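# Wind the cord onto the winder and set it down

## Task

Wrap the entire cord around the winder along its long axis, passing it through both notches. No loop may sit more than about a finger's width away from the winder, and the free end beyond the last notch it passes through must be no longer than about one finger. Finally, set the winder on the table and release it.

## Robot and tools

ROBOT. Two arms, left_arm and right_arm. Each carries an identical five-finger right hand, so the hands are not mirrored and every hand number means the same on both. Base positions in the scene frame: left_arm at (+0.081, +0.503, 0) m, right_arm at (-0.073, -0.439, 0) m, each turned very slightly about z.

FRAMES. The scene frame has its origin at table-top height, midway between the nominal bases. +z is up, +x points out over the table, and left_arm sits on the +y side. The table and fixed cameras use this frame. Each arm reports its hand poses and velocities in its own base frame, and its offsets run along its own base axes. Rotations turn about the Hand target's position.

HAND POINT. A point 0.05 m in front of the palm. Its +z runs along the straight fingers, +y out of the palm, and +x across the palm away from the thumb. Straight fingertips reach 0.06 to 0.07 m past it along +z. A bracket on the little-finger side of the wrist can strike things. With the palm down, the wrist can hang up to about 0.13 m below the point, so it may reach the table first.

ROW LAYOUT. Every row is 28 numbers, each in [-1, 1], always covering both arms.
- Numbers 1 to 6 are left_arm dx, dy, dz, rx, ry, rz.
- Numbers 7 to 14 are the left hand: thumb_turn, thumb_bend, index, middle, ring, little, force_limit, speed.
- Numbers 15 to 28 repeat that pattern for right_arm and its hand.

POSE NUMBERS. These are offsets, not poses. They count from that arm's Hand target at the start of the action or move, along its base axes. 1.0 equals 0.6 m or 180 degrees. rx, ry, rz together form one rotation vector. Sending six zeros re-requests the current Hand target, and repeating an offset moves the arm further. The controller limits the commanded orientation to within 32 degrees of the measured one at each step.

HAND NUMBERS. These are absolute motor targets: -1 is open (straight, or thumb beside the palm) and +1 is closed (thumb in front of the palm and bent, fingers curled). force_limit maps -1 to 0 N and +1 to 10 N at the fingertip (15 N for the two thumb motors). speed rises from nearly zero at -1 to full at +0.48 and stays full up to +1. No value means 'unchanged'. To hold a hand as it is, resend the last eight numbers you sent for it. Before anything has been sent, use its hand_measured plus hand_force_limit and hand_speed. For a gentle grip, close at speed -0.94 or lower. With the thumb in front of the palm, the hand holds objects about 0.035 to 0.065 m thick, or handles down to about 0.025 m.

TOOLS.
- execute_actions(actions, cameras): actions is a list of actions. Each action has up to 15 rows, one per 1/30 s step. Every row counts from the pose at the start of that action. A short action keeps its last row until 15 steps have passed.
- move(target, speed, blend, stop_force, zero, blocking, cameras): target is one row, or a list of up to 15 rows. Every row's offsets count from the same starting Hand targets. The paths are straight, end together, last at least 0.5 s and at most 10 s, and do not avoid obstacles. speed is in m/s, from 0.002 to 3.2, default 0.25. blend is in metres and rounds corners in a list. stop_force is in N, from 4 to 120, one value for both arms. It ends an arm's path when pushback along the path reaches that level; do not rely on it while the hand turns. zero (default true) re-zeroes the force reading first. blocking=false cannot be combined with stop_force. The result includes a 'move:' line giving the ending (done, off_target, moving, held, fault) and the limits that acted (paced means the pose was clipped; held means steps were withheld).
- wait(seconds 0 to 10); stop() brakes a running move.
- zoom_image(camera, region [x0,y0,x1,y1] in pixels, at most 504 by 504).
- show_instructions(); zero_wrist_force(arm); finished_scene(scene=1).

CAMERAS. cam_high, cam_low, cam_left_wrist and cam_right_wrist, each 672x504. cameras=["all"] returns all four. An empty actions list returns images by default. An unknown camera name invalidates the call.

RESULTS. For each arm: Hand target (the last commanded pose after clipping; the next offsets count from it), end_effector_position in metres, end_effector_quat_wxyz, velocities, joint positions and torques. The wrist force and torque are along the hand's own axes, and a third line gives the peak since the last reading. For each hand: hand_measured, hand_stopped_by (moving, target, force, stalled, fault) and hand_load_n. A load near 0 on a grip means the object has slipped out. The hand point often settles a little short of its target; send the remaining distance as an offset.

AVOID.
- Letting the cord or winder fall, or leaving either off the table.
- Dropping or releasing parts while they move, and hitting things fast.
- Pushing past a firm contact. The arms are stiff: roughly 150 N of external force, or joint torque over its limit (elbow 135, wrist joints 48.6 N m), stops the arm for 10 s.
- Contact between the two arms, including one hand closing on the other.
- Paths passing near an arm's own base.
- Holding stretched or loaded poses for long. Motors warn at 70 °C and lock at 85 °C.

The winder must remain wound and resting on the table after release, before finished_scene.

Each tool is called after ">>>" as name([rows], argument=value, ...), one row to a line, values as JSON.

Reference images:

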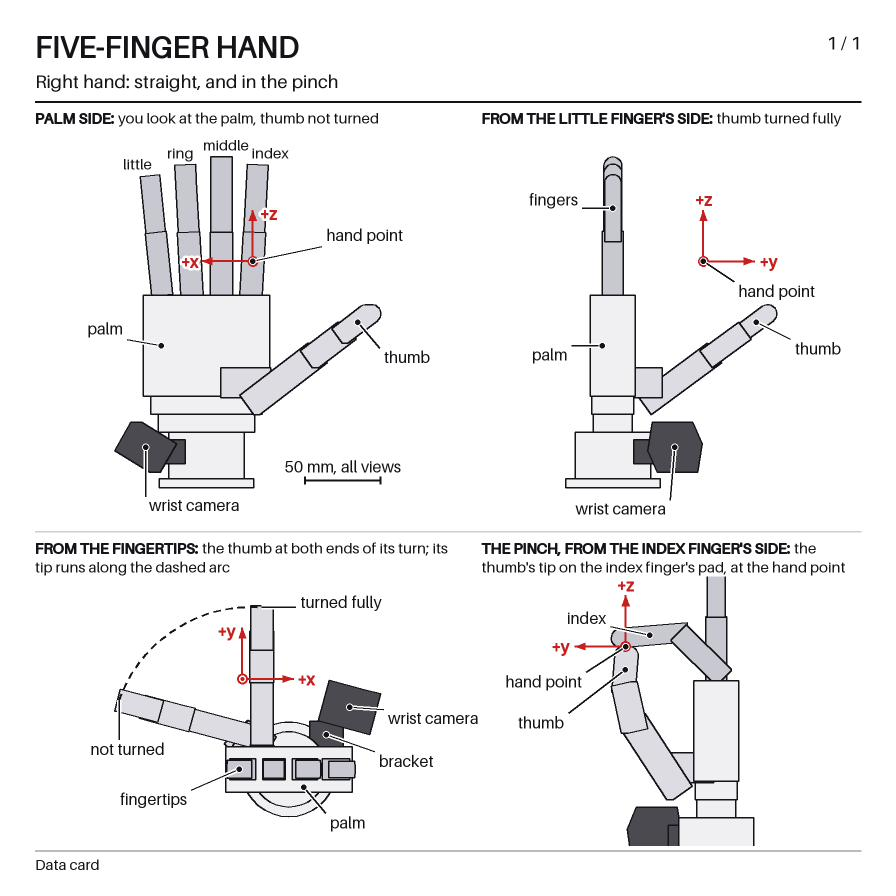

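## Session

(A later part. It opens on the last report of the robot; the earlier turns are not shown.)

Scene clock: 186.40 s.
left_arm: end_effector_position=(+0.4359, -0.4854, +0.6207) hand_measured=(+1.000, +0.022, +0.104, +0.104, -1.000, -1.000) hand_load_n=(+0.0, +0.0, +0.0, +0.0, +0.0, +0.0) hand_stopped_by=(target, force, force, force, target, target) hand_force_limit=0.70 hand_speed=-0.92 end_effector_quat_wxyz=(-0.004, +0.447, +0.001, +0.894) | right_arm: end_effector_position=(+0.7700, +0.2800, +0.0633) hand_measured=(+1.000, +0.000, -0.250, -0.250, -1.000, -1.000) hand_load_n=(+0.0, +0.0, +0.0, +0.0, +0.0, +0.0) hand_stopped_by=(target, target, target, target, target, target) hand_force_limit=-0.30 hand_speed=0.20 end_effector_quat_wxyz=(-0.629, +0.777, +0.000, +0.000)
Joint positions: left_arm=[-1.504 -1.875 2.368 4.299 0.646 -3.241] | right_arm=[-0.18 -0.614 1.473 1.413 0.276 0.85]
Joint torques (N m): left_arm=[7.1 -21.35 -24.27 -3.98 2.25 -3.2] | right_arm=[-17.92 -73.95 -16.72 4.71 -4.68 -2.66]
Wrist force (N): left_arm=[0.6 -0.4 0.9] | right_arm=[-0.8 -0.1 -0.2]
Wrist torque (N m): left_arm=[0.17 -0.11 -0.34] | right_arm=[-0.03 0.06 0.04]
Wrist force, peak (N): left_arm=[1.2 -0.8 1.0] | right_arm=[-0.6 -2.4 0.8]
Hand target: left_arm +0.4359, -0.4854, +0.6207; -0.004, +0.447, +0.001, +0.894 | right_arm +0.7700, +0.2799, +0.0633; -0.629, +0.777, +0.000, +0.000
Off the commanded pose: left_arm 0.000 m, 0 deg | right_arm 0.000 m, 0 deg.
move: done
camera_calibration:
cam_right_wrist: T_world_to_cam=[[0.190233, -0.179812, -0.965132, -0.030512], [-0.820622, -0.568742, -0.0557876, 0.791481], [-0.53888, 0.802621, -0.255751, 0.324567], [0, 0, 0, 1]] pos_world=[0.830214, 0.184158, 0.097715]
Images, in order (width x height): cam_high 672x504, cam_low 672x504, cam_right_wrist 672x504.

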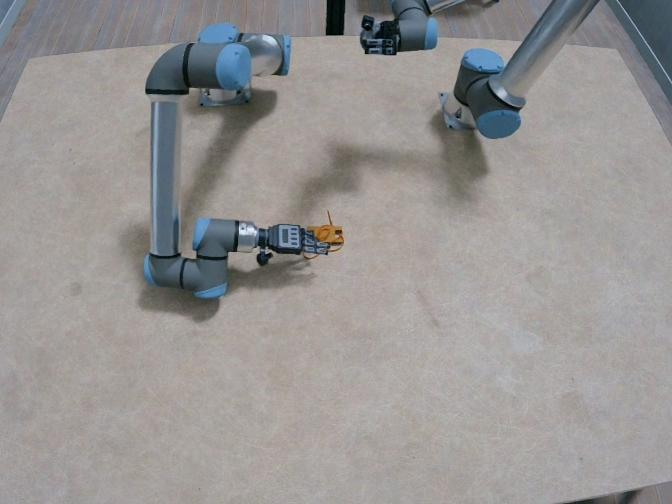

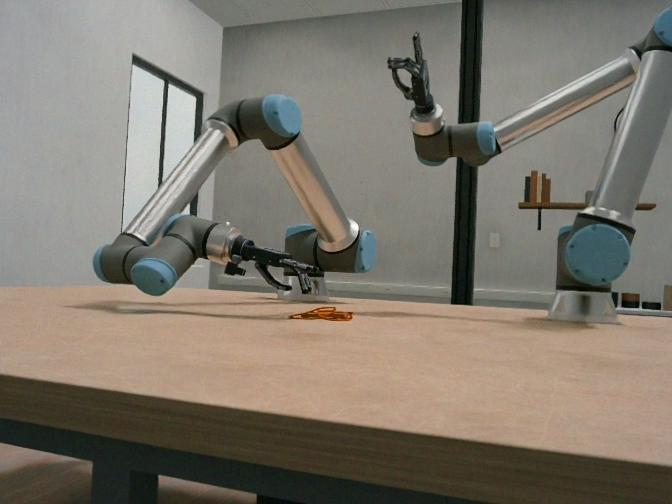

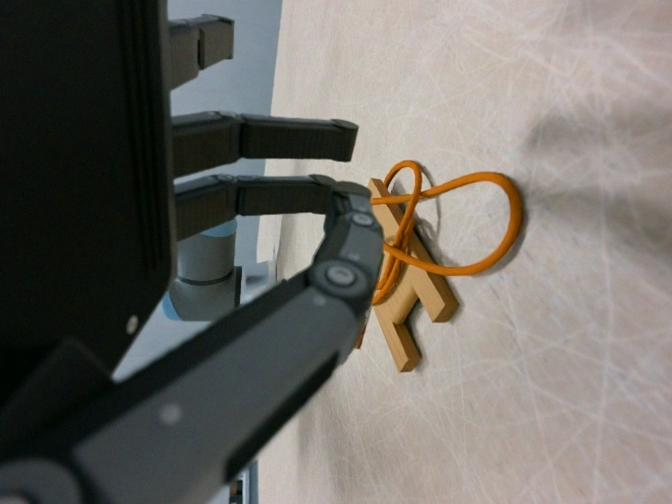

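>>> move([
  [0,0,0,0,0,0,1,0.03,0.8,0.8,-1,-1,0.7,-0.92,0.008,-0.0067,-0.05,0,0,0,1,0,-0.25,-1,-1,-1,-0.3,0.2],
  [0,0,0,0,0,0,1,0.03,0.8,0.8,-1,-1,0.7,-0.92,0.008,-0.0067,-0.1,0,0,0,1,0,-0.25,-1,-1,-1,-0.3,0.2],
], speed=[0.05,0.008], stop_force=4, cameras=["cam_right_wrist","cam_low"])

>>> zoom_image(camera="cam_low", region=[250, 260, 370, 340])

Scene clock: 188.77 s.
left_arm: end_effector_position=(+0.4359, -0.4854, +0.6207) hand_measured=(+1.000, +0.022, +0.104, +0.104, -1.000, -1.000) hand_load_n=(+0.0, +0.0, +0.0, +0.5, +0.0, +0.0) hand_stopped_by=(target, force, force, force, target, target) hand_force_limit=0.70 hand_speed=-0.92 end_effector_quat_wxyz=(-0.004, +0.447, +0.001, +0.894) | right_arm: end_effector_position=(+0.7753, +0.2758, +0.0290) hand_measured=(+1.000, +0.000, -0.250, -1.000, -1.000, -1.000) hand_load_n=(+0.0, +0.0, +0.0, +0.0, +0.0, +0.0) hand_stopped_by=(target, target, target, target, target, target) hand_force_limit=-0.30 hand_speed=0.20 end_effector_quat_wxyz=(-0.629, +0.777, +0.001, +0.000)
Joint positions: left_arm=[-1.504 -1.875 2.368 4.299 0.646 -3.241] | right_arm=[-0.184 -0.564 1.452 1.396 0.279 0.838]
Joint torques (N m): left_arm=[6.95 -19.14 -25.46 -4.05 2.15 -2.94] | right_arm=[-4.02 -82.76 -21.66 2.4 -1.73 -0.36]
Wrist force (N): left_arm=[0.9 -0.2 0.8] | right_arm=[-1.0 -0.5 -0.7]
Wrist torque (N m): left_arm=[0.20 -0.16 -0.31] | right_arm=[-0.05 0.11 0.02]
Wrist force, peak (N): left_arm=[1.5 -0.6 0.7] | right_arm=[-1.3 -1.9 -0.3]
Hand target: left_arm +0.4359, -0.4854, +0.6207; -0.004, +0.447, +0.001, +0.894 | right_arm +0.7753, +0.2758, +0.0290; -0.629, +0.777, +0.001, +0.000 (not the last commanded pose)
Off the commanded pose: left_arm 0.000 m, 0 deg | right_arm 0.026 m, 0 deg.
FORCE FAULT: contact force on the right arm reached its limit, and that arm stopped. The contact can be on any part of that arm, not only on its tool. That arm's remaining commands of this call were not run. That arm is still stopped at the end of this call. That arm stays stopped for about 10 more seconds. Until then a move that you send moves the other arm only, and its call returns only when the move has ended. Once the stop has ended, the next robot result says so. If the stop ends while you think or write, that arm runs what you send next, counted from a new Hand target: where the arm stands when the stop ends. While its stop runs, that arm, its gripper or tool too, takes no new command. Until it ends, the stop uses up actions while you think or wait. An arm that is not stopped still takes commands.
move: fault (right_arm); path passed 1 of 2 targets
camera_calibration:
cam_right_wrist: T_world_to_cam=[[0.190819, -0.179655, -0.965045, -0.0658842], [-0.820473, -0.568904, -0.0563241, 0.791524], [-0.538899, 0.802541, -0.255959, 0.321985], [0, 0, 0, 1]] pos_world=[0.835513, 0.180058, 0.0634158]
Images, in order (width x height): cam_low 672x504, cam_right_wrist 672x504.

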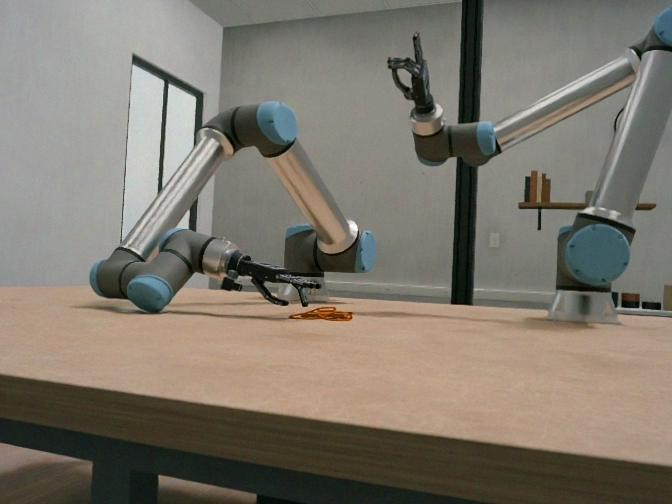

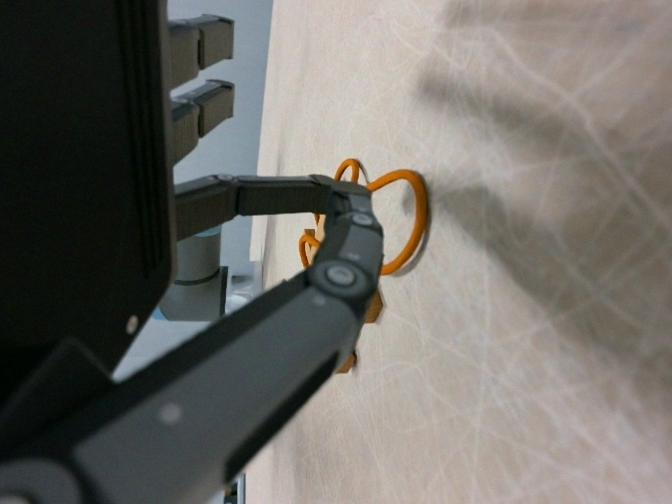

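Scaled by 4.200 from the camera's 672x504 image, which has a finer 960x720 frame.

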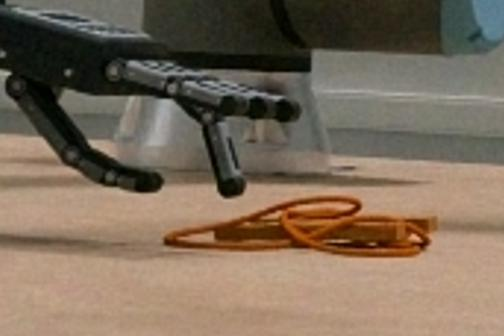

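>>> wait(seconds=10)

Scene clock: 199.00 s.
left_arm: end_effector_position=(+0.4359, -0.4854, +0.6207) hand_measured=(+1.000, +0.022, +0.104, +0.104, -1.000, -1.000) hand_load_n=(+0.0, +0.0, +0.0, +0.0, +0.0, +0.0) hand_stopped_by=(target, force, force, force, target, target) hand_force_limit=0.70 hand_speed=-0.92 end_effector_quat_wxyz=(-0.004, +0.447, +0.001, +0.894) | right_arm: end_effector_position=(+0.7753, +0.2758, +0.0290) hand_measured=(+1.000, +0.000, -0.250, -1.000, -1.000, -1.000) hand_load_n=(+0.0, +0.0, +0.0, +0.0, +0.0, +0.0) hand_stopped_by=(target, target, target, target, target, target) hand_force_limit=-0.30 hand_speed=0.20 end_effector_quat_wxyz=(-0.629, +0.777, +0.001, +0.000)
Joint positions: left_arm=[-1.504 -1.875 2.368 4.299 0.646 -3.241] | right_arm=[-0.184 -0.564 1.452 1.396 0.279 0.838]
Joint torques (N m): left_arm=[6.55 -19.72 -24.92 -4.36 2.19 -3.25] | right_arm=[-3.84 -81.97 -21.22 2.53 -1.75 -0.19]
Wrist force (N): left_arm=[0.9 -0.2 0.5] | right_arm=[-1.2 -0.3 0.1]
Wrist torque (N m): left_arm=[0.22 -0.15 -0.32] | right_arm=[-0.06 0.11 0.01]
Wrist force, peak (N): left_arm=[1.1 -0.7 1.2] | right_arm=[-1.5 -0.1 -0.3]
Hand target: left_arm +0.4359, -0.4854, +0.6207; -0.004, +0.447, +0.001, +0.894 | right_arm +0.7753, +0.2758, +0.0290; -0.629, +0.777, +0.001, +0.000 (not the last commanded pose)
Off the commanded pose: left_arm 0.000 m, 0 deg | right_arm 0.026 m, 0 deg.
FORCE FAULT, CONTINUED: the right arm's stop, for the force fault that an earlier result reported, is over. The rest of the stop counts as 20 of the actions that you can send in this scene. During its stop the right arm's controller moved it back a little. That arm's target is now where it stood when the stop ended, not its last command. That arm accepts commands again.
wait: 10.00 s; at rest from the start

>>> move([
  [0,0,0,0,0,0,1,0.03,0.8,0.8,-1,-1,0.7,-0.92,0,-0.03,0.13,0,0,0,1,0,-0.25,-1,-1,-1,-0.3,0.2],
  [0,0,0,0,0,0,1,0.03,0.8,0.8,-1,-1,0.7,-0.92,-0.005,0.01,0.13,0,0,-0.1667,1,0,-0.25,-1,-1,-1,-0.3,0.2],
], speed=0.1, blend=[0.0,0], cameras=["cam_right_wrist","cam_low"])

Scene clock: 203.93 s.
left_arm: end_effector_position=(+0.4359, -0.4854, +0.6207) hand_measured=(+1.000, +0.022, +0.104, +0.104, -1.000, -1.000) hand_load_n=(+0.5, +0.0, +0.0, +0.0, +0.0, +0.0) hand_stopped_by=(target, force, force, force, target, target) hand_force_limit=0.70 hand_speed=-0.92 end_effector_quat_wxyz=(-0.004, +0.447, +0.001, +0.894) | right_arm: end_effector_position=(+0.7723, +0.2818, +0.1070) hand_measured=(+1.000, +0.000, -0.250, -1.000, -1.000, -1.000) hand_load_n=(+0.0, +0.0, +0.0, +0.0, +0.0, +0.0) hand_stopped_by=(target, target, target, target, target, target) hand_force_limit=-0.30 hand_speed=0.20 end_effector_quat_wxyz=(-0.608, +0.751, -0.201, +0.163)
Joint positions: left_arm=[-1.504 -1.875 2.368 4.299 0.646 -3.241] | right_arm=[-0.185 -1.055 1.809 -0.183 0.395 2.606]
Joint torques (N m): left_arm=[8.52 -20.27 -25.31 -4.2 1.77 -2.98] | right_arm=[10 -75.21 -22.15 -0.46 1.56 1.67]
Wrist force (N): left_arm=[0.6 -0.3 0.7] | right_arm=[-1.3 0.5 -0.3]
Wrist torque (N m): left_arm=[0.20 -0.11 -0.34] | right_arm=[0.07 0.13 -0.21]
Wrist force, peak (N): left_arm=[1.1 -0.6 1.1] | right_arm=[-1.4 0.5 -0.3]
Hand target: left_arm +0.4359, -0.4854, +0.6207; -0.004, +0.447, +0.001, +0.894 | right_arm +0.7723, +0.2818, +0.1070; -0.608, +0.751, -0.201, +0.163
Off the commanded pose: left_arm 0.000 m, 0 deg | right_arm 0.000 m, 0 deg.
move: done
camera_calibration:
cam_right_wrist: T_world_to_cam=[[0.0754686, -0.251182, -0.964993, 0.120262], [-0.994993, -0.082567, -0.0563231, 0.794544], [-0.0655292, 0.964412, -0.256155, -0.0756865], [0, 0, 0, 1]] pos_world=[0.77653, 0.168804, 0.141416]
Images, in order (width x height): cam_low 672x504, cam_right_wrist 672x504.

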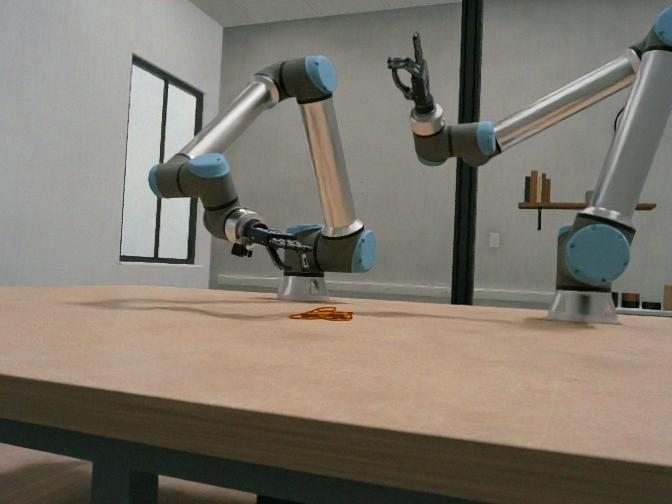

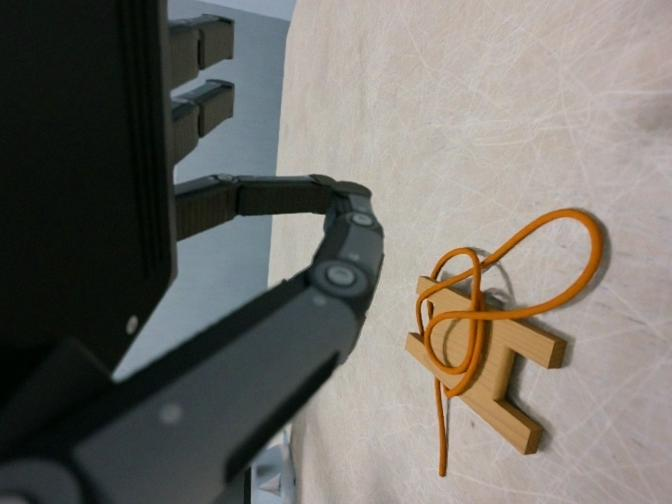

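>>> move([
  [0,0,0,0,0,0,1,0.03,0.8,0.8,-1,-1,0.7,-0.92,-0.0103,-0.0048,-0.12,0,0,0,1,0,-0.25,-1,-1,-1,-0.3,0.2],
  [0,0,0,0,0,0,1,0.03,0.8,0.8,-1,-1,0.7,-0.92,-0.0103,-0.0048,-0.172,0,0,0,1,0,-0.25,-1,-1,-1,-0.3,0.2],
], speed=[0.08,0.008], stop_force=4, cameras=["cam_right_wrist","cam_low"])

>>> zoom_image(camera="cam_low", region=[250, 260, 370, 340])

Scene clock: 210.07 s.
left_arm: end_effector_position=(+0.4359, -0.4854, +0.6207) hand_measured=(+1.000, +0.022, +0.104, +0.104, -1.000, -1.000) hand_load_n=(+0.0, +0.0, +0.0, +0.0, +0.0, +0.0) hand_stopped_by=(target, force, force, force, target, target) hand_force_limit=0.70 hand_speed=-0.92 end_effector_quat_wxyz=(-0.004, +0.447, +0.001, +0.894) | right_arm: end_effector_position=(+0.7661, +0.2789, +0.0055) hand_measured=(+1.000, +0.000, -0.250, -1.000, -1.000, -1.000) hand_load_n=(+0.0, +0.0, +2.0, +0.0, +0.0, +0.0) hand_stopped_by=(target, target, target, target, target, target) hand_force_limit=-0.30 hand_speed=0.20 end_effector_quat_wxyz=(-0.608, +0.751, -0.201, +0.163)
Joint positions: left_arm=[-1.504 -1.875 2.368 4.299 0.646 -3.241] | right_arm=[-0.191 -0.934 1.849 -0.337 0.39 2.597]
Joint torques (N m): left_arm=[7 -20.02 -25.17 -4.01 1.62 -3.39] | right_arm=[-12.91 -76.55 -24.42 2.98 -1.44 1.46]
Wrist force (N): left_arm=[0.9 -0.6 0.8] | right_arm=[-0.7 -3.4 -1.1]
Wrist torque (N m): left_arm=[0.14 -0.14 -0.33] | right_arm=[0.12 0.16 -0.10]
Wrist force, peak (N): left_arm=[1.3 -0.6 0.6] | right_arm=[0.2 -6.1 -2.5]
Hand target: left_arm +0.4359, -0.4854, +0.6207; -0.004, +0.447, +0.001, +0.894 | right_arm +0.7661, +0.2789, +0.0055; -0.608, +0.751, -0.201, +0.163 (not the last commanded pose)
Off the commanded pose: left_arm 0.000 m, 0 deg | right_arm 0.002 m, 0 deg.
move: contact (right_arm); path passed 1 of 2 targets
camera_calibration:
cam_right_wrist: T_world_to_cam=[[0.075406, -0.25099, -0.965048, 0.0220732], [-0.995011, -0.0823434, -0.0563313, 0.782396], [-0.0653268, 0.964481, -0.255946, -0.099471], [0, 0, 0, 1]] pos_world=[0.77033, 0.165903, 0.0399158]
Images, in order (width x height): cam_low 672x504, cam_right_wrist 672x504.

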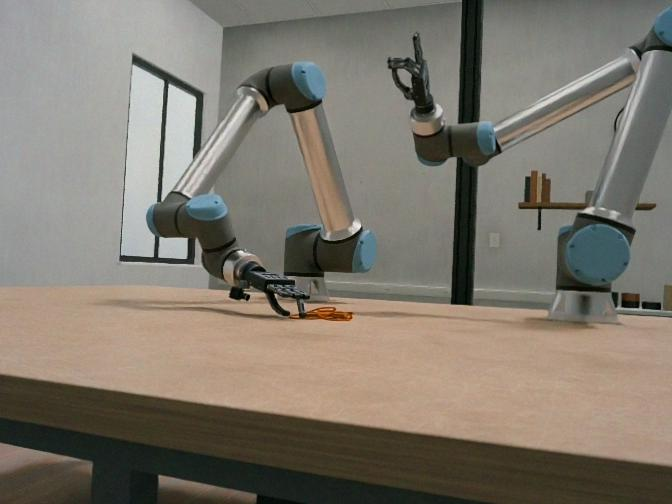

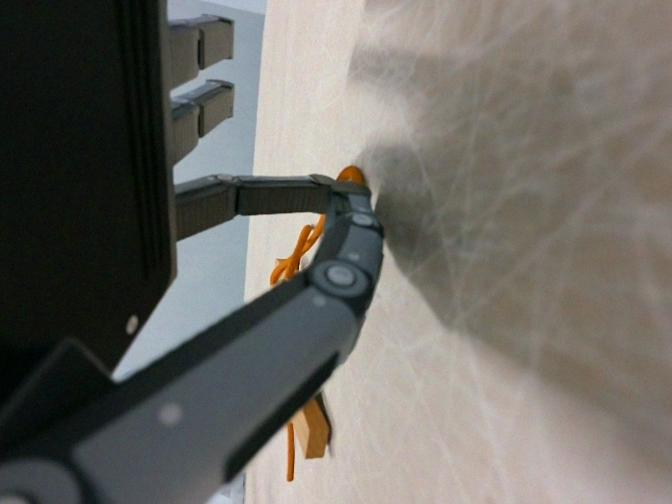

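Scaled by 4.200 from the camera's 672x504 image, which has a finer 960x720 frame.

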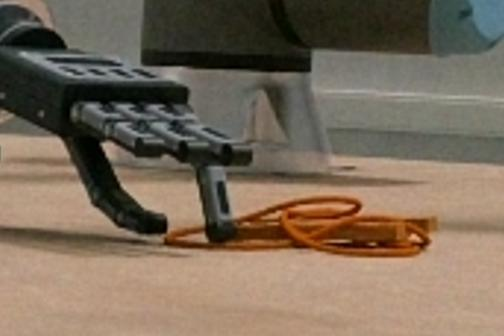

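>>> move(target=[0,0,0,0,0,0,1,0.03,0.8,0.8,-1,-1,0.7,-0.92,0,0,0.004,0,0,0,1,0,0.6,-1,-1,-1,0,-0.9], speed=0.05, cameras=["cam_right_wrist","cam_low"])

>>> zoom_image(camera="cam_low", region=[250, 260, 370, 340])

>>> zoom_image(camera="cam_right_wrist", region=[250, 140, 450, 340])

Scene clock: 210.97 s.
left_arm: end_effector_position=(+0.4359, -0.4854, +0.6207) hand_measured=(+1.000, +0.022, +0.104, +0.104, -1.000, -1.000) hand_load_n=(+0.5, +0.0, +0.0, +0.0, +0.0, +0.0) hand_stopped_by=(target, force, force, force, target, target) hand_force_limit=0.70 hand_speed=-0.92 end_effector_quat_wxyz=(-0.004, +0.447, +0.001, +0.894) | right_arm: end_effector_position=(+0.7661, +0.2789, +0.0078) hand_measured=(+1.000, +0.000, -0.234, -1.000, -1.000, -1.000) hand_load_n=(+0.0, +0.0, +0.0, -0.5, +0.0, +0.0) hand_stopped_by=(target, target, force, target, target, target) hand_force_limit=0.00 hand_speed=-0.90 end_effector_quat_wxyz=(-0.608, +0.751, -0.201, +0.163)
Joint positions: left_arm=[-1.504 -1.875 2.368 4.299 0.646 -3.241] | right_arm=[-0.191 -0.937 1.849 -0.333 0.39 2.598]
Joint torques (N m): left_arm=[7.11 -18.41 -25.29 -4.33 1.62 -2.89] | right_arm=[-7.93 -80.33 -29.38 3.03 0.95 1.49]
Wrist force (N): left_arm=[0.9 -0.1 0.8] | right_arm=[-1.5 -0.1 -0.1]
Wrist torque (N m): left_arm=[0.22 -0.15 -0.32] | right_arm=[-0.02 0.15 -0.11]
Wrist force, peak (N): left_arm=[0.8 -0.5 1.1] | right_arm=[-3.0 -7.0 0.1]
Hand target: left_arm +0.4359, -0.4854, +0.6207; -0.004, +0.447, +0.001, +0.894 | right_arm +0.7661, +0.2789, +0.0079; -0.608, +0.751, -0.201, +0.163
Off the commanded pose: left_arm 0.000 m, 0 deg | right_arm 0.000 m, 0 deg.
move: done
camera_calibration:
cam_right_wrist: T_world_to_cam=[[0.0755017, -0.250982, -0.965043, 0.0242176], [-0.995003, -0.0823683, -0.0564239, 0.782528], [-0.0653276, 0.964481, -0.255947, -0.0988817], [0, 0, 0, 1]] pos_world=[0.770329, 0.165903, 0.0422159]
Images, in order (width x height): cam_low 672x504, cam_right_wrist 672x504.

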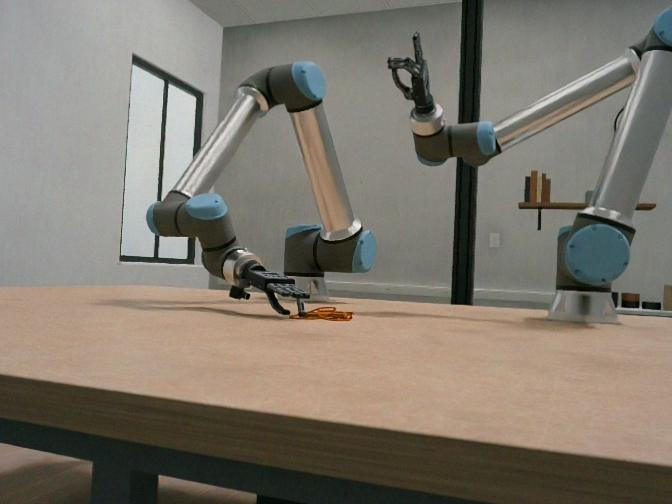

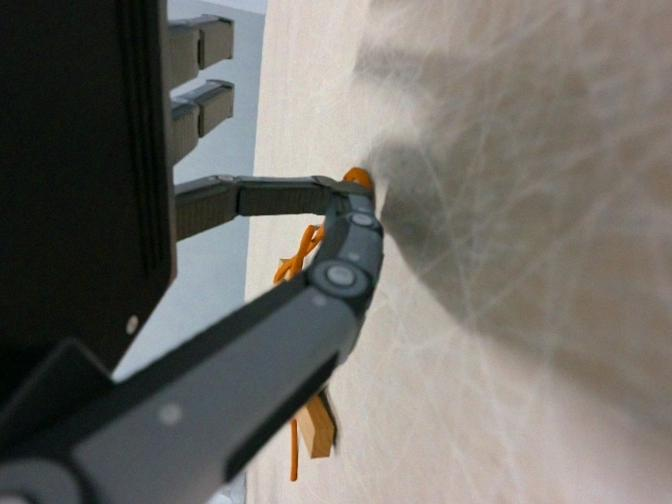

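Scaled by 4.200 from the camera's 672x504 image, which has a finer 960x720 frame.

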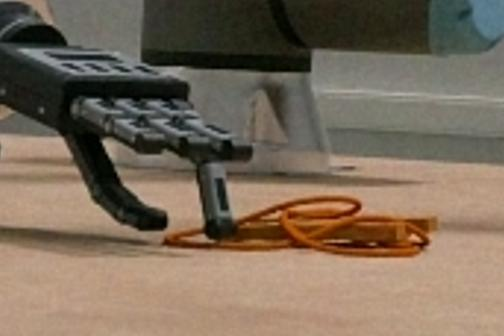

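Scaled by 2.520 from the camera's 672x504 image, which has a finer 960x720 frame.

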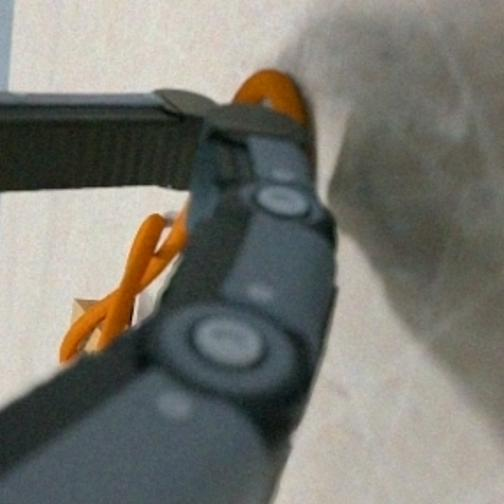

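>>> move(target=[0,0,0,0,0,0,1,0.03,0.8,0.8,-1,-1,0.7,-0.92,0.03,-0.33,0,0,0,0,1,0,0.6,-1,-1,-1,0,-0.9], speed=0.05, cameras=["cam_right_wrist","cam_low","cam_high"])

>>> zoom_image(camera="cam_high", region=[250, 180, 370, 280])

Scene clock: 216.53 s.
left_arm: end_effector_position=(+0.4359, -0.4854, +0.6207) hand_measured=(+1.000, +0.022, +0.104, +0.104, -1.000, -1.000) hand_load_n=(+0.0, +0.0, +0.0, +0.0, +0.0, +0.0) hand_stopped_by=(target, force, force, force, target, target) hand_force_limit=0.70 hand_speed=-0.92 end_effector_quat_wxyz=(-0.004, +0.447, +0.001, +0.894) | right_arm: end_effector_position=(+0.7841, +0.0810, +0.0079) hand_measured=(+1.000, +0.000, -0.234, -1.000, -1.000, -1.000) hand_load_n=(+0.0, +0.0, +0.0, +0.0, +0.0, +0.0) hand_stopped_by=(target, target, force, target, target, target) hand_force_limit=0.00 hand_speed=-0.90 end_effector_quat_wxyz=(-0.608, +0.751, -0.201, +0.163)
Joint positions: left_arm=[-1.504 -1.875 2.368 4.299 0.646 -3.241] | right_arm=[-0.465 -0.761 1.667 0.401 0.217 1.84]
Joint torques (N m): left_arm=[7.24 -19.05 -24.61 -4.14 1.24 -2.87] | right_arm=[-16.88 -63.69 -27.92 4.97 -5.11 -2.56]
Wrist force (N): left_arm=[1.0 -0.3 0.9] | right_arm=[-1.0 0.3 0.1]
Wrist torque (N m): left_arm=[0.18 -0.16 -0.31] | right_arm=[0.01 0.07 0.05]
Wrist force, peak (N): left_arm=[1.2 -0.6 1.0] | right_arm=[-1.5 0.0 0.1]
Hand target: left_arm +0.4359, -0.4854, +0.6207; -0.004, +0.447, +0.001, +0.894 | right_arm +0.7841, +0.0809, +0.0079; -0.608, +0.751, -0.201, +0.163
Off the commanded pose: left_arm 0.000 m, 0 deg | right_arm 0.000 m, 0 deg.
move: done
camera_calibration:
cam_right_wrist: T_world_to_cam=[[0.0754529, -0.251, -0.965042, -0.0266765], [-0.99502, -0.0821634, -0.0564267, 0.784162], [-0.065128, 0.964494, -0.25595, 0.093034], [0, 0, 0, 1]] pos_world=[0.788329, -0.031997, 0.0423159]
Images, in order (width x height): cam_high 672x504, cam_low 672x504, cam_right_wrist 672x504.

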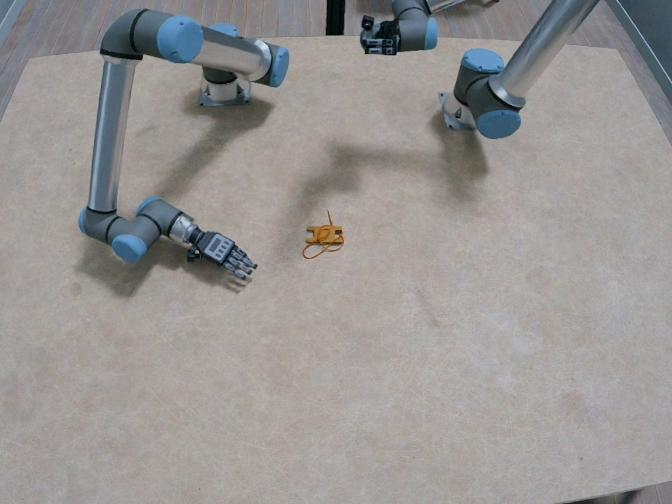

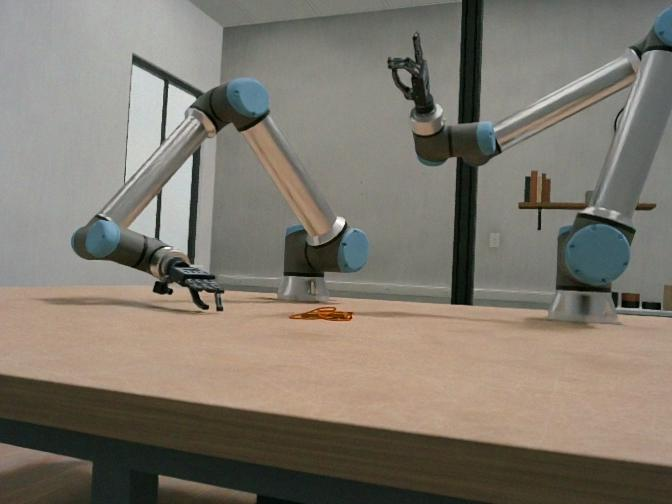

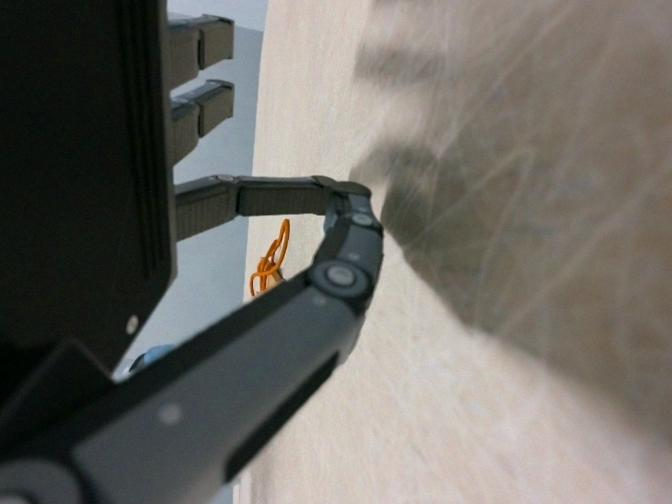

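Scaled by 4.200 from the camera's 672x504 image, which has a finer 960x720 frame.

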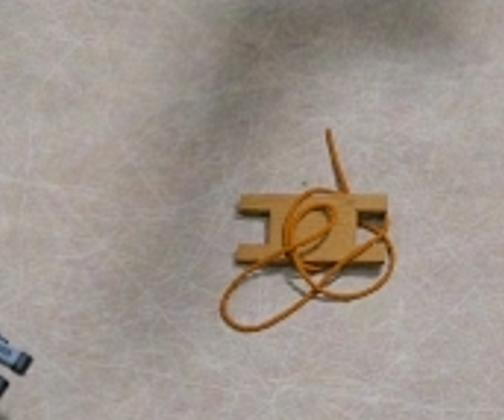

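>>> move([
  [0,0,0,0,0,0,1,0.03,0.8,0.8,-1,-1,0.7,-0.92,-0.0457,0.3042,0.1,0,0,0,1,0,-0.25,-1,-1,-1,0,0.2],
  [0,0,0,0,0,0,1,0.03,0.8,0.8,-1,-1,0.7,-0.92,-0.0457,0.3042,0.012,0,0,0,1,0,-0.25,-1,-1,-1,0,0.2],
  [0,0,0,0,0,0,1,0.03,0.8,0.8,-1,-1,0.7,-0.92,-0.0457,0.3042,-0.01,0,0,0,1,0,-0.25,-1,-1,-1,0,0.2],
], speed=[0.2,0.1,0.008], stop_force=4, cameras=["cam_right_wrist","cam_low"])

>>> zoom_image(camera="cam_right_wrist", region=[200, 100, 450, 350])

>>> zoom_image(camera="cam_low", region=[250, 260, 370, 340])

Scene clock: 221.20 s.
left_arm: end_effector_position=(+0.4359, -0.4854, +0.6207) hand_measured=(+1.000, +0.022, +0.104, +0.104, -1.000, -1.000) hand_load_n=(+0.5, +0.0, +0.0, +0.0, +0.0, +0.0) hand_stopped_by=(target, force, force, force, target, target) hand_force_limit=0.70 hand_speed=-0.92 end_effector_quat_wxyz=(-0.004, +0.447, +0.001, +0.894) | right_arm: end_effector_position=(+0.7567, +0.2635, +0.0019) hand_measured=(+1.000, +0.000, -0.250, -1.000, -1.000, -1.000) hand_load_n=(+0.0, +0.0, +0.5, +0.0, -0.5, +0.0) hand_stopped_by=(target, target, target, target, target, target) hand_force_limit=0.00 hand_speed=0.20 end_effector_quat_wxyz=(-0.608, +0.751, -0.201, +0.163)
Joint positions: left_arm=[-1.504 -1.875 2.368 4.299 0.646 -3.241] | right_arm=[-0.218 -0.933 1.865 -0.316 0.368 2.557]
Joint torques (N m): left_arm=[7.88 -19.44 -24.76 -3.97 1.22 -3.12] | right_arm=[10.15 -53.88 -16.02 -0.55 1.68 1.52]
Wrist force (N): left_arm=[0.9 -0.1 0.5] | right_arm=[-1.3 -3.2 -2.0]
Wrist torque (N m): left_arm=[0.24 -0.14 -0.32] | right_arm=[0.08 0.08 -0.21]
Wrist force, peak (N): left_arm=[1.3 -0.4 1.0] | right_arm=[-1.6 -3.3 -1.7]
Hand target: left_arm +0.4359, -0.4854, +0.6207; -0.004, +0.447, +0.001, +0.894 | right_arm +0.7567, +0.2635, +0.0019; -0.608, +0.751, -0.201, +0.163
Off the commanded pose: left_arm 0.000 m, 0 deg | right_arm 0.000 m, 0 deg.
move: done
camera_calibration:
cam_right_wrist: T_world_to_cam=[[0.0755079, -0.251075, -0.965018, 0.0153518], [-0.995003, -0.0823737, -0.0564223, 0.771565], [-0.0653259, 0.964456, -0.25604, -0.0860507], [0, 0, 0, 1]] pos_world=[0.760929, 0.150403, 0.0363159]
Images, in order (width x height): cam_low 672x504, cam_right_wrist 672x504.

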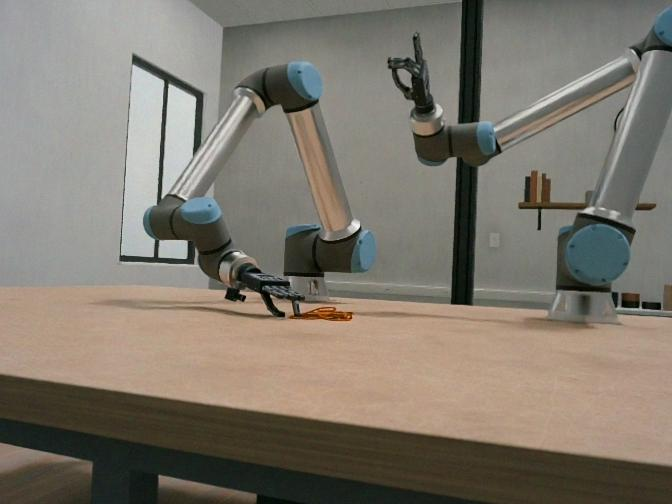

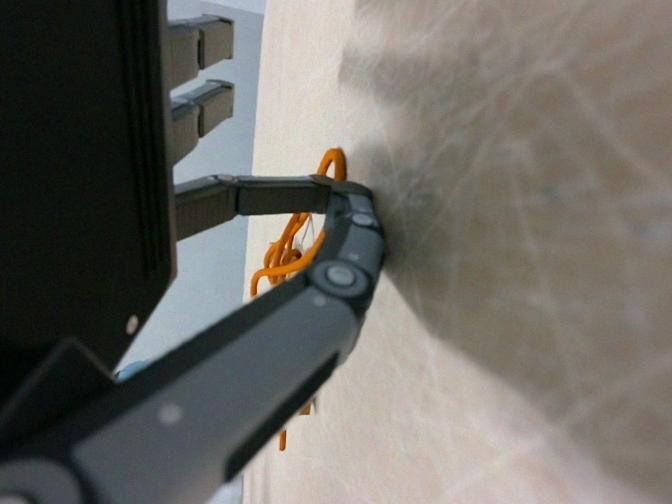

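Scaled by 2.016 from the camera's 672x504 image, which has a finer 960x720 frame.

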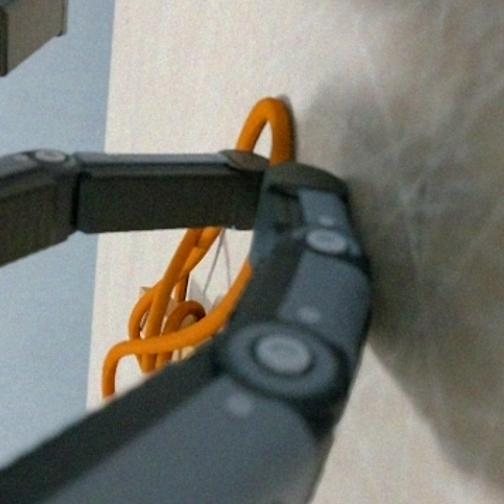

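Scaled by 4.200 from the camera's 672x504 image, which has a finer 960x720 frame.

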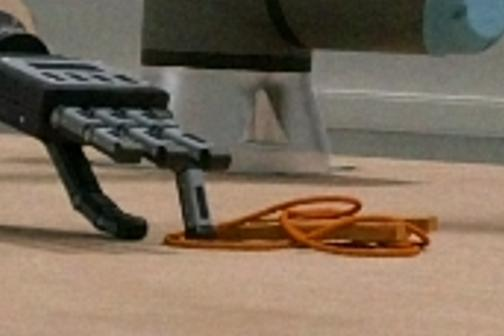

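>>> move(target=[0,0,0,0,0,0,1,0.03,0.8,0.8,-1,-1,0.7,-0.92,0.0,-0.1,0.0005,0,0,0,1,0,-0.25,-1,-1,-1,0,0.2], speed=0.04, cameras=["cam_right_wrist","cam_low","cam_high"])

>>> zoom_image(camera="cam_high", region=[250, 180, 370, 280])

Scene clock: 223.50 s.
left_arm: end_effector_position=(+0.4359, -0.4854, +0.6207) hand_measured=(+1.000, +0.022, +0.104, +0.104, -1.000, -1.000) hand_load_n=(+0.0, +0.0, +0.0, +0.0, +0.0, +0.0) hand_stopped_by=(target, force, force, force, target, target) hand_force_limit=0.70 hand_speed=-0.92 end_effector_quat_wxyz=(-0.004, +0.447, +0.001, +0.894) | right_arm: end_effector_position=(+0.7567, +0.2035, +0.0022) hand_measured=(+1.000, +0.000, -0.250, -1.000, -1.000, -1.000) hand_load_n=(+0.0, +0.5, +0.0, +0.0, +0.0, +0.0) hand_stopped_by=(target, target, target, target, target, target) hand_force_limit=0.00 hand_speed=0.20 end_effector_quat_wxyz=(-0.608, +0.751, -0.201, +0.163)
Joint positions: left_arm=[-1.504 -1.875 2.368 4.299 0.646 -3.241] | right_arm=[-0.309 -0.9 1.833 -0.148 0.299 2.378]
Joint torques (N m): left_arm=[9.09 -21.05 -25.73 -4.64 0.99 -3.36] | right_arm=[-17.29 -55.63 -27.83 3.79 -4.72 -2.64]
Wrist force (N): left_arm=[0.7 0.0 0.6] | right_arm=[-1.0 0.1 -0.1]
Wrist torque (N m): left_arm=[0.26 -0.12 -0.32] | right_arm=[-0.01 0.10 0.03]
Wrist force, peak (N): left_arm=[1.3 -0.4 1.0] | right_arm=[-1.3 -3.1 -2.7]
Hand target: left_arm +0.4359, -0.4854, +0.6207; -0.004, +0.447, +0.001, +0.894 | right_arm +0.7567, +0.2035, +0.0022; -0.608, +0.751, -0.201, +0.163
Off the commanded pose: left_arm 0.000 m, 0 deg | right_arm 0.000 m, 0 deg.
move: done
camera_calibration:
cam_right_wrist: T_world_to_cam=[[0.075476, -0.250984, -0.965044, 0.000618812], [-0.995005, -0.0823616, -0.0563991, 0.766648], [-0.0653274, 0.964481, -0.255947, -0.0282074], [0, 0, 0, 1]] pos_world=[0.760929, 0.0905032, 0.0366158]
Images, in order (width x height): cam_high 672x504, cam_low 672x504, cam_right_wrist 672x504.

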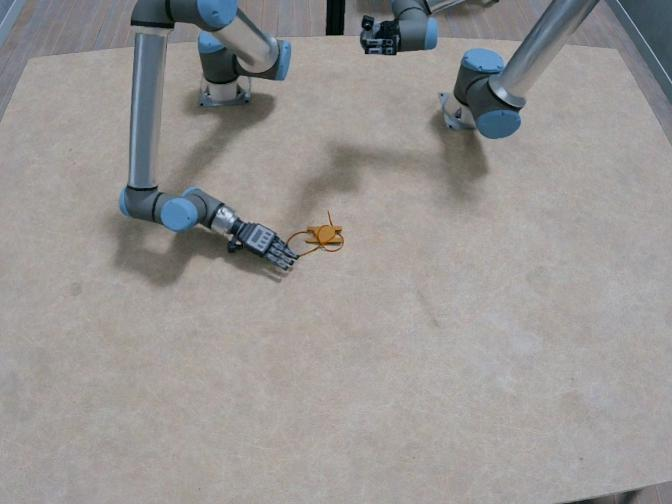

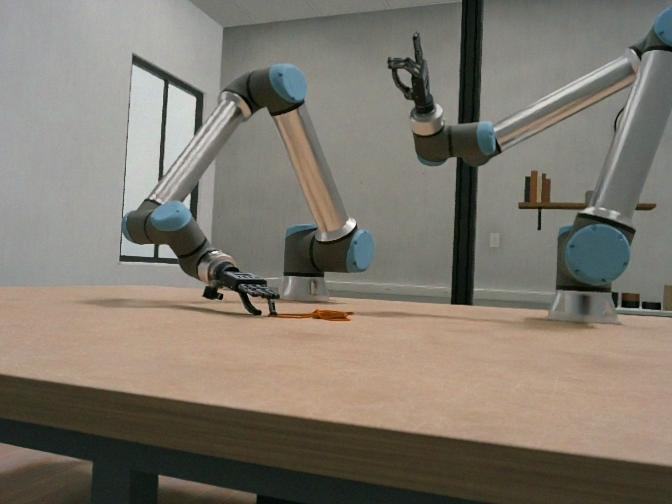

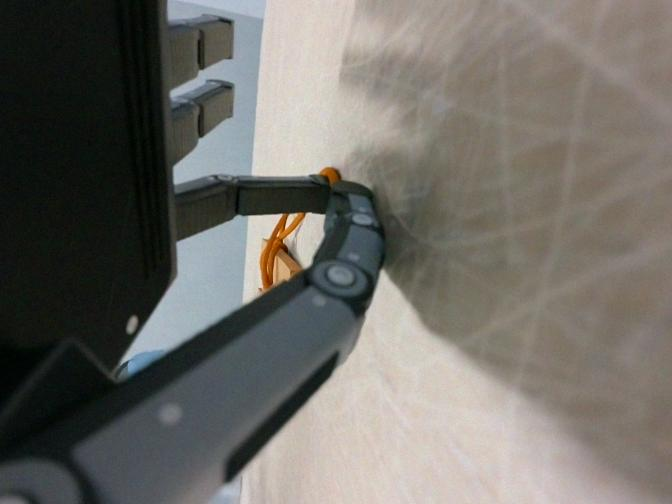

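Scaled by 4.200 from the camera's 672x504 image, which has a finer 960x720 frame.

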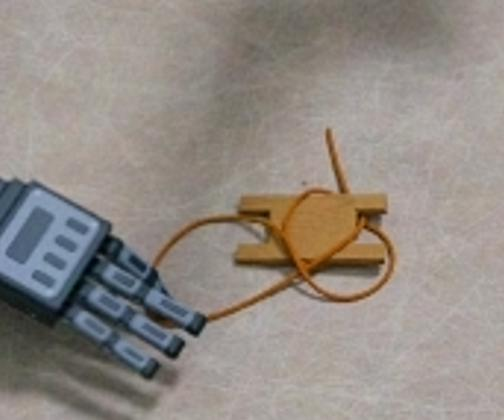

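>>> move(target=[0,0,0,0,0,0,1,0.03,0.8,0.8,-1,-1,0.7,-0.92,0.03,-0.22,0.0,0,0,0,1,0,-0.25,-1,-1,-1,0,0.2], speed=0.04, cameras=["cam_high"])

>>> zoom_image(camera="cam_high", region=[230, 180, 370, 280])

Scene clock: 227.63 s.
left_arm: end_effector_position=(+0.4359, -0.4854, +0.6207) hand_measured=(+1.000, +0.022, +0.104, +0.104, -1.000, -1.000) hand_load_n=(+0.0, +0.0, +0.0, +0.0, +0.0, +0.0) hand_stopped_by=(target, force, force, force, target, target) hand_force_limit=0.70 hand_speed=-0.92 end_effector_quat_wxyz=(-0.004, +0.447, +0.001, +0.894) | right_arm: end_effector_position=(+0.7747, +0.0715, +0.0022) hand_measured=(+1.000, +0.000, -0.250, -1.000, -1.000, -1.000) hand_load_n=(+0.0, +0.0, +0.5, +0.0, +0.0, +0.0) hand_stopped_by=(target, target, target, target, target, target) hand_force_limit=0.00 hand_speed=0.20 end_effector_quat_wxyz=(-0.608, +0.751, -0.201, +0.163)
Joint positions: left_arm=[-1.504 -1.875 2.368 4.299 0.646 -3.241] | right_arm=[-0.484 -0.746 1.677 0.46 0.213 1.754]
Joint torques (N m): left_arm=[6.42 -19.12 -25.38 -4.26 1.39 -2.87] | right_arm=[-17.6 -63.68 -26.66 5.1 -4.9 -2.51]
Wrist force (N): left_arm=[1.0 -0.2 0.8] | right_arm=[-1.1 -0.4 -0.3]
Wrist torque (N m): left_arm=[0.21 -0.17 -0.31] | right_arm=[0.05 0.06 0.05]
Wrist force, peak (N): left_arm=[1.1 -0.2 1.1] | right_arm=[-1.5 -0.4 0.2]
Hand target: left_arm +0.4359, -0.4854, +0.6207; -0.004, +0.447, +0.001, +0.894 | right_arm +0.7747, +0.0715, +0.0022; -0.608, +0.751, -0.201, +0.163
Off the commanded pose: left_arm 0.000 m, 0 deg | right_arm 0.000 m, 0 deg.
move: done
Images, in order (width x height): cam_high 672x504.

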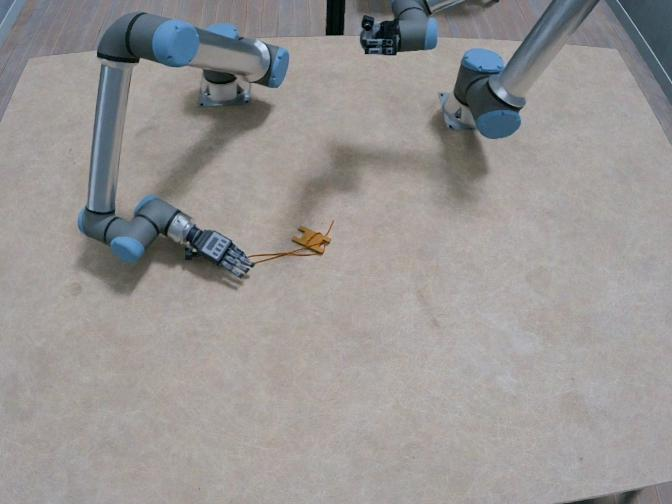

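Scaled by 3.600 from the camera's 672x504 image, which has a finer 960x720 frame.

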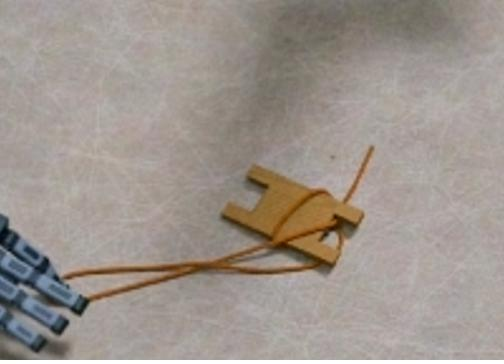

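>>> zoom_image(camera="cam_high", region=[280, 210, 345, 260])

Scaled by 7.754 from the camera's 672x504 image, which has a finer 960x720 frame.

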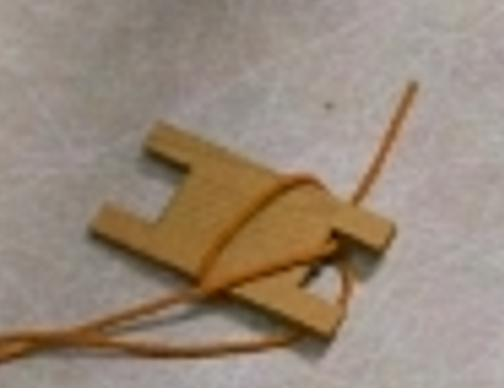

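>>> move(target=[0,0,0,0,0,0,1,0.03,0.8,0.8,-1,-1,0.7,-0.92,0.15,-0.18,0.0,0,0,0,1,0,-0.25,-1,-1,-1,0,0.2], speed=0.04, cameras=["cam_high"])

>>> zoom_image(camera="cam_high", region=[220, 200, 350, 300])

Scene clock: 232.23 s.
left_arm: end_effector_position=(+0.4359, -0.4854, +0.6207) hand_measured=(+1.000, +0.022, +0.104, +0.104, -1.000, -1.000) hand_load_n=(+0.0, +0.0, +0.0, +0.0, +0.0, +0.0) hand_stopped_by=(target, force, force, force, target, target) hand_force_limit=0.70 hand_speed=-0.92 end_effector_quat_wxyz=(-0.004, +0.447, +0.001, +0.894) | right_arm: end_effector_position=(+0.8646, -0.0365, +0.0022) hand_measured=(+1.000, +0.000, -0.250, -1.000, -1.000, -1.000) hand_load_n=(+0.0, +0.0, +0.5, -0.5, +0.0, +0.0) hand_stopped_by=(target, target, target, target, target, target) hand_force_limit=0.00 hand_speed=0.20 end_effector_quat_wxyz=(-0.608, +0.751, -0.201, +0.163)
Joint positions: left_arm=[-1.504 -1.875 2.368 4.299 0.646 -3.241] | right_arm=[-0.552 -0.571 1.375 0.901 0.212 1.434]
Joint torques (N m): left_arm=[8.65 -18.71 -25.43 -4.34 0.98 -3.09] | right_arm=[-18.12 -76.75 -31.08 4.71 0.7 -2.87]
Wrist force (N): left_arm=[0.6 -0.3 0.6] | right_arm=[-1.4 -0.5 0.1]
Wrist torque (N m): left_arm=[0.21 -0.09 -0.34] | right_arm=[-0.04 0.09 0.02]
Wrist force, peak (N): left_arm=[1.2 -0.5 0.9] | right_arm=[-1.7 -0.4 0.1]
Hand target: left_arm +0.4359, -0.4854, +0.6207; -0.004, +0.447, +0.001, +0.894 | right_arm +0.8647, -0.0365, +0.0022; -0.608, +0.751, -0.201, +0.163
Off the commanded pose: left_arm 0.000 m, 0 deg | right_arm 0.000 m, 0 deg.
move: done
Images, in order (width x height): cam_high 672x504.

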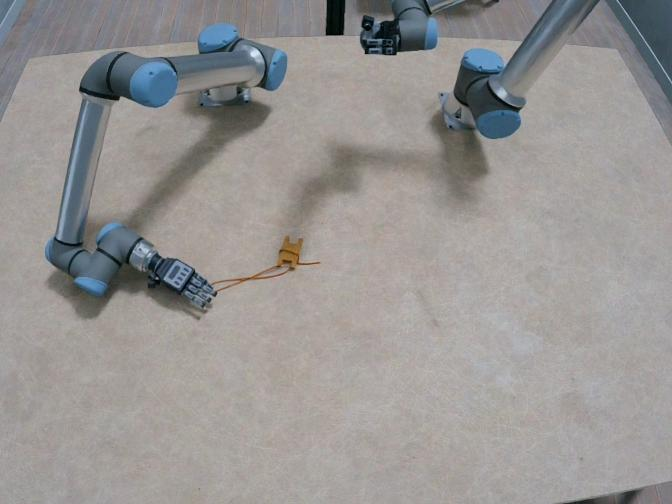

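Scaled by 3.877 from the camera's 672x504 image, which has a finer 960x720 frame.

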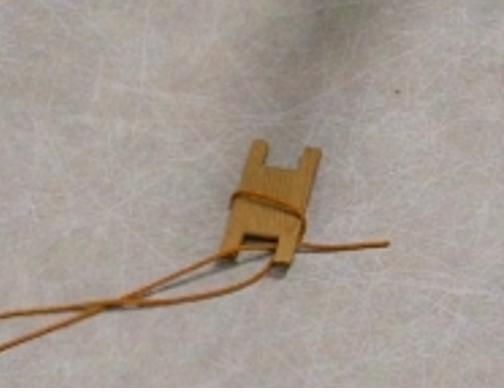

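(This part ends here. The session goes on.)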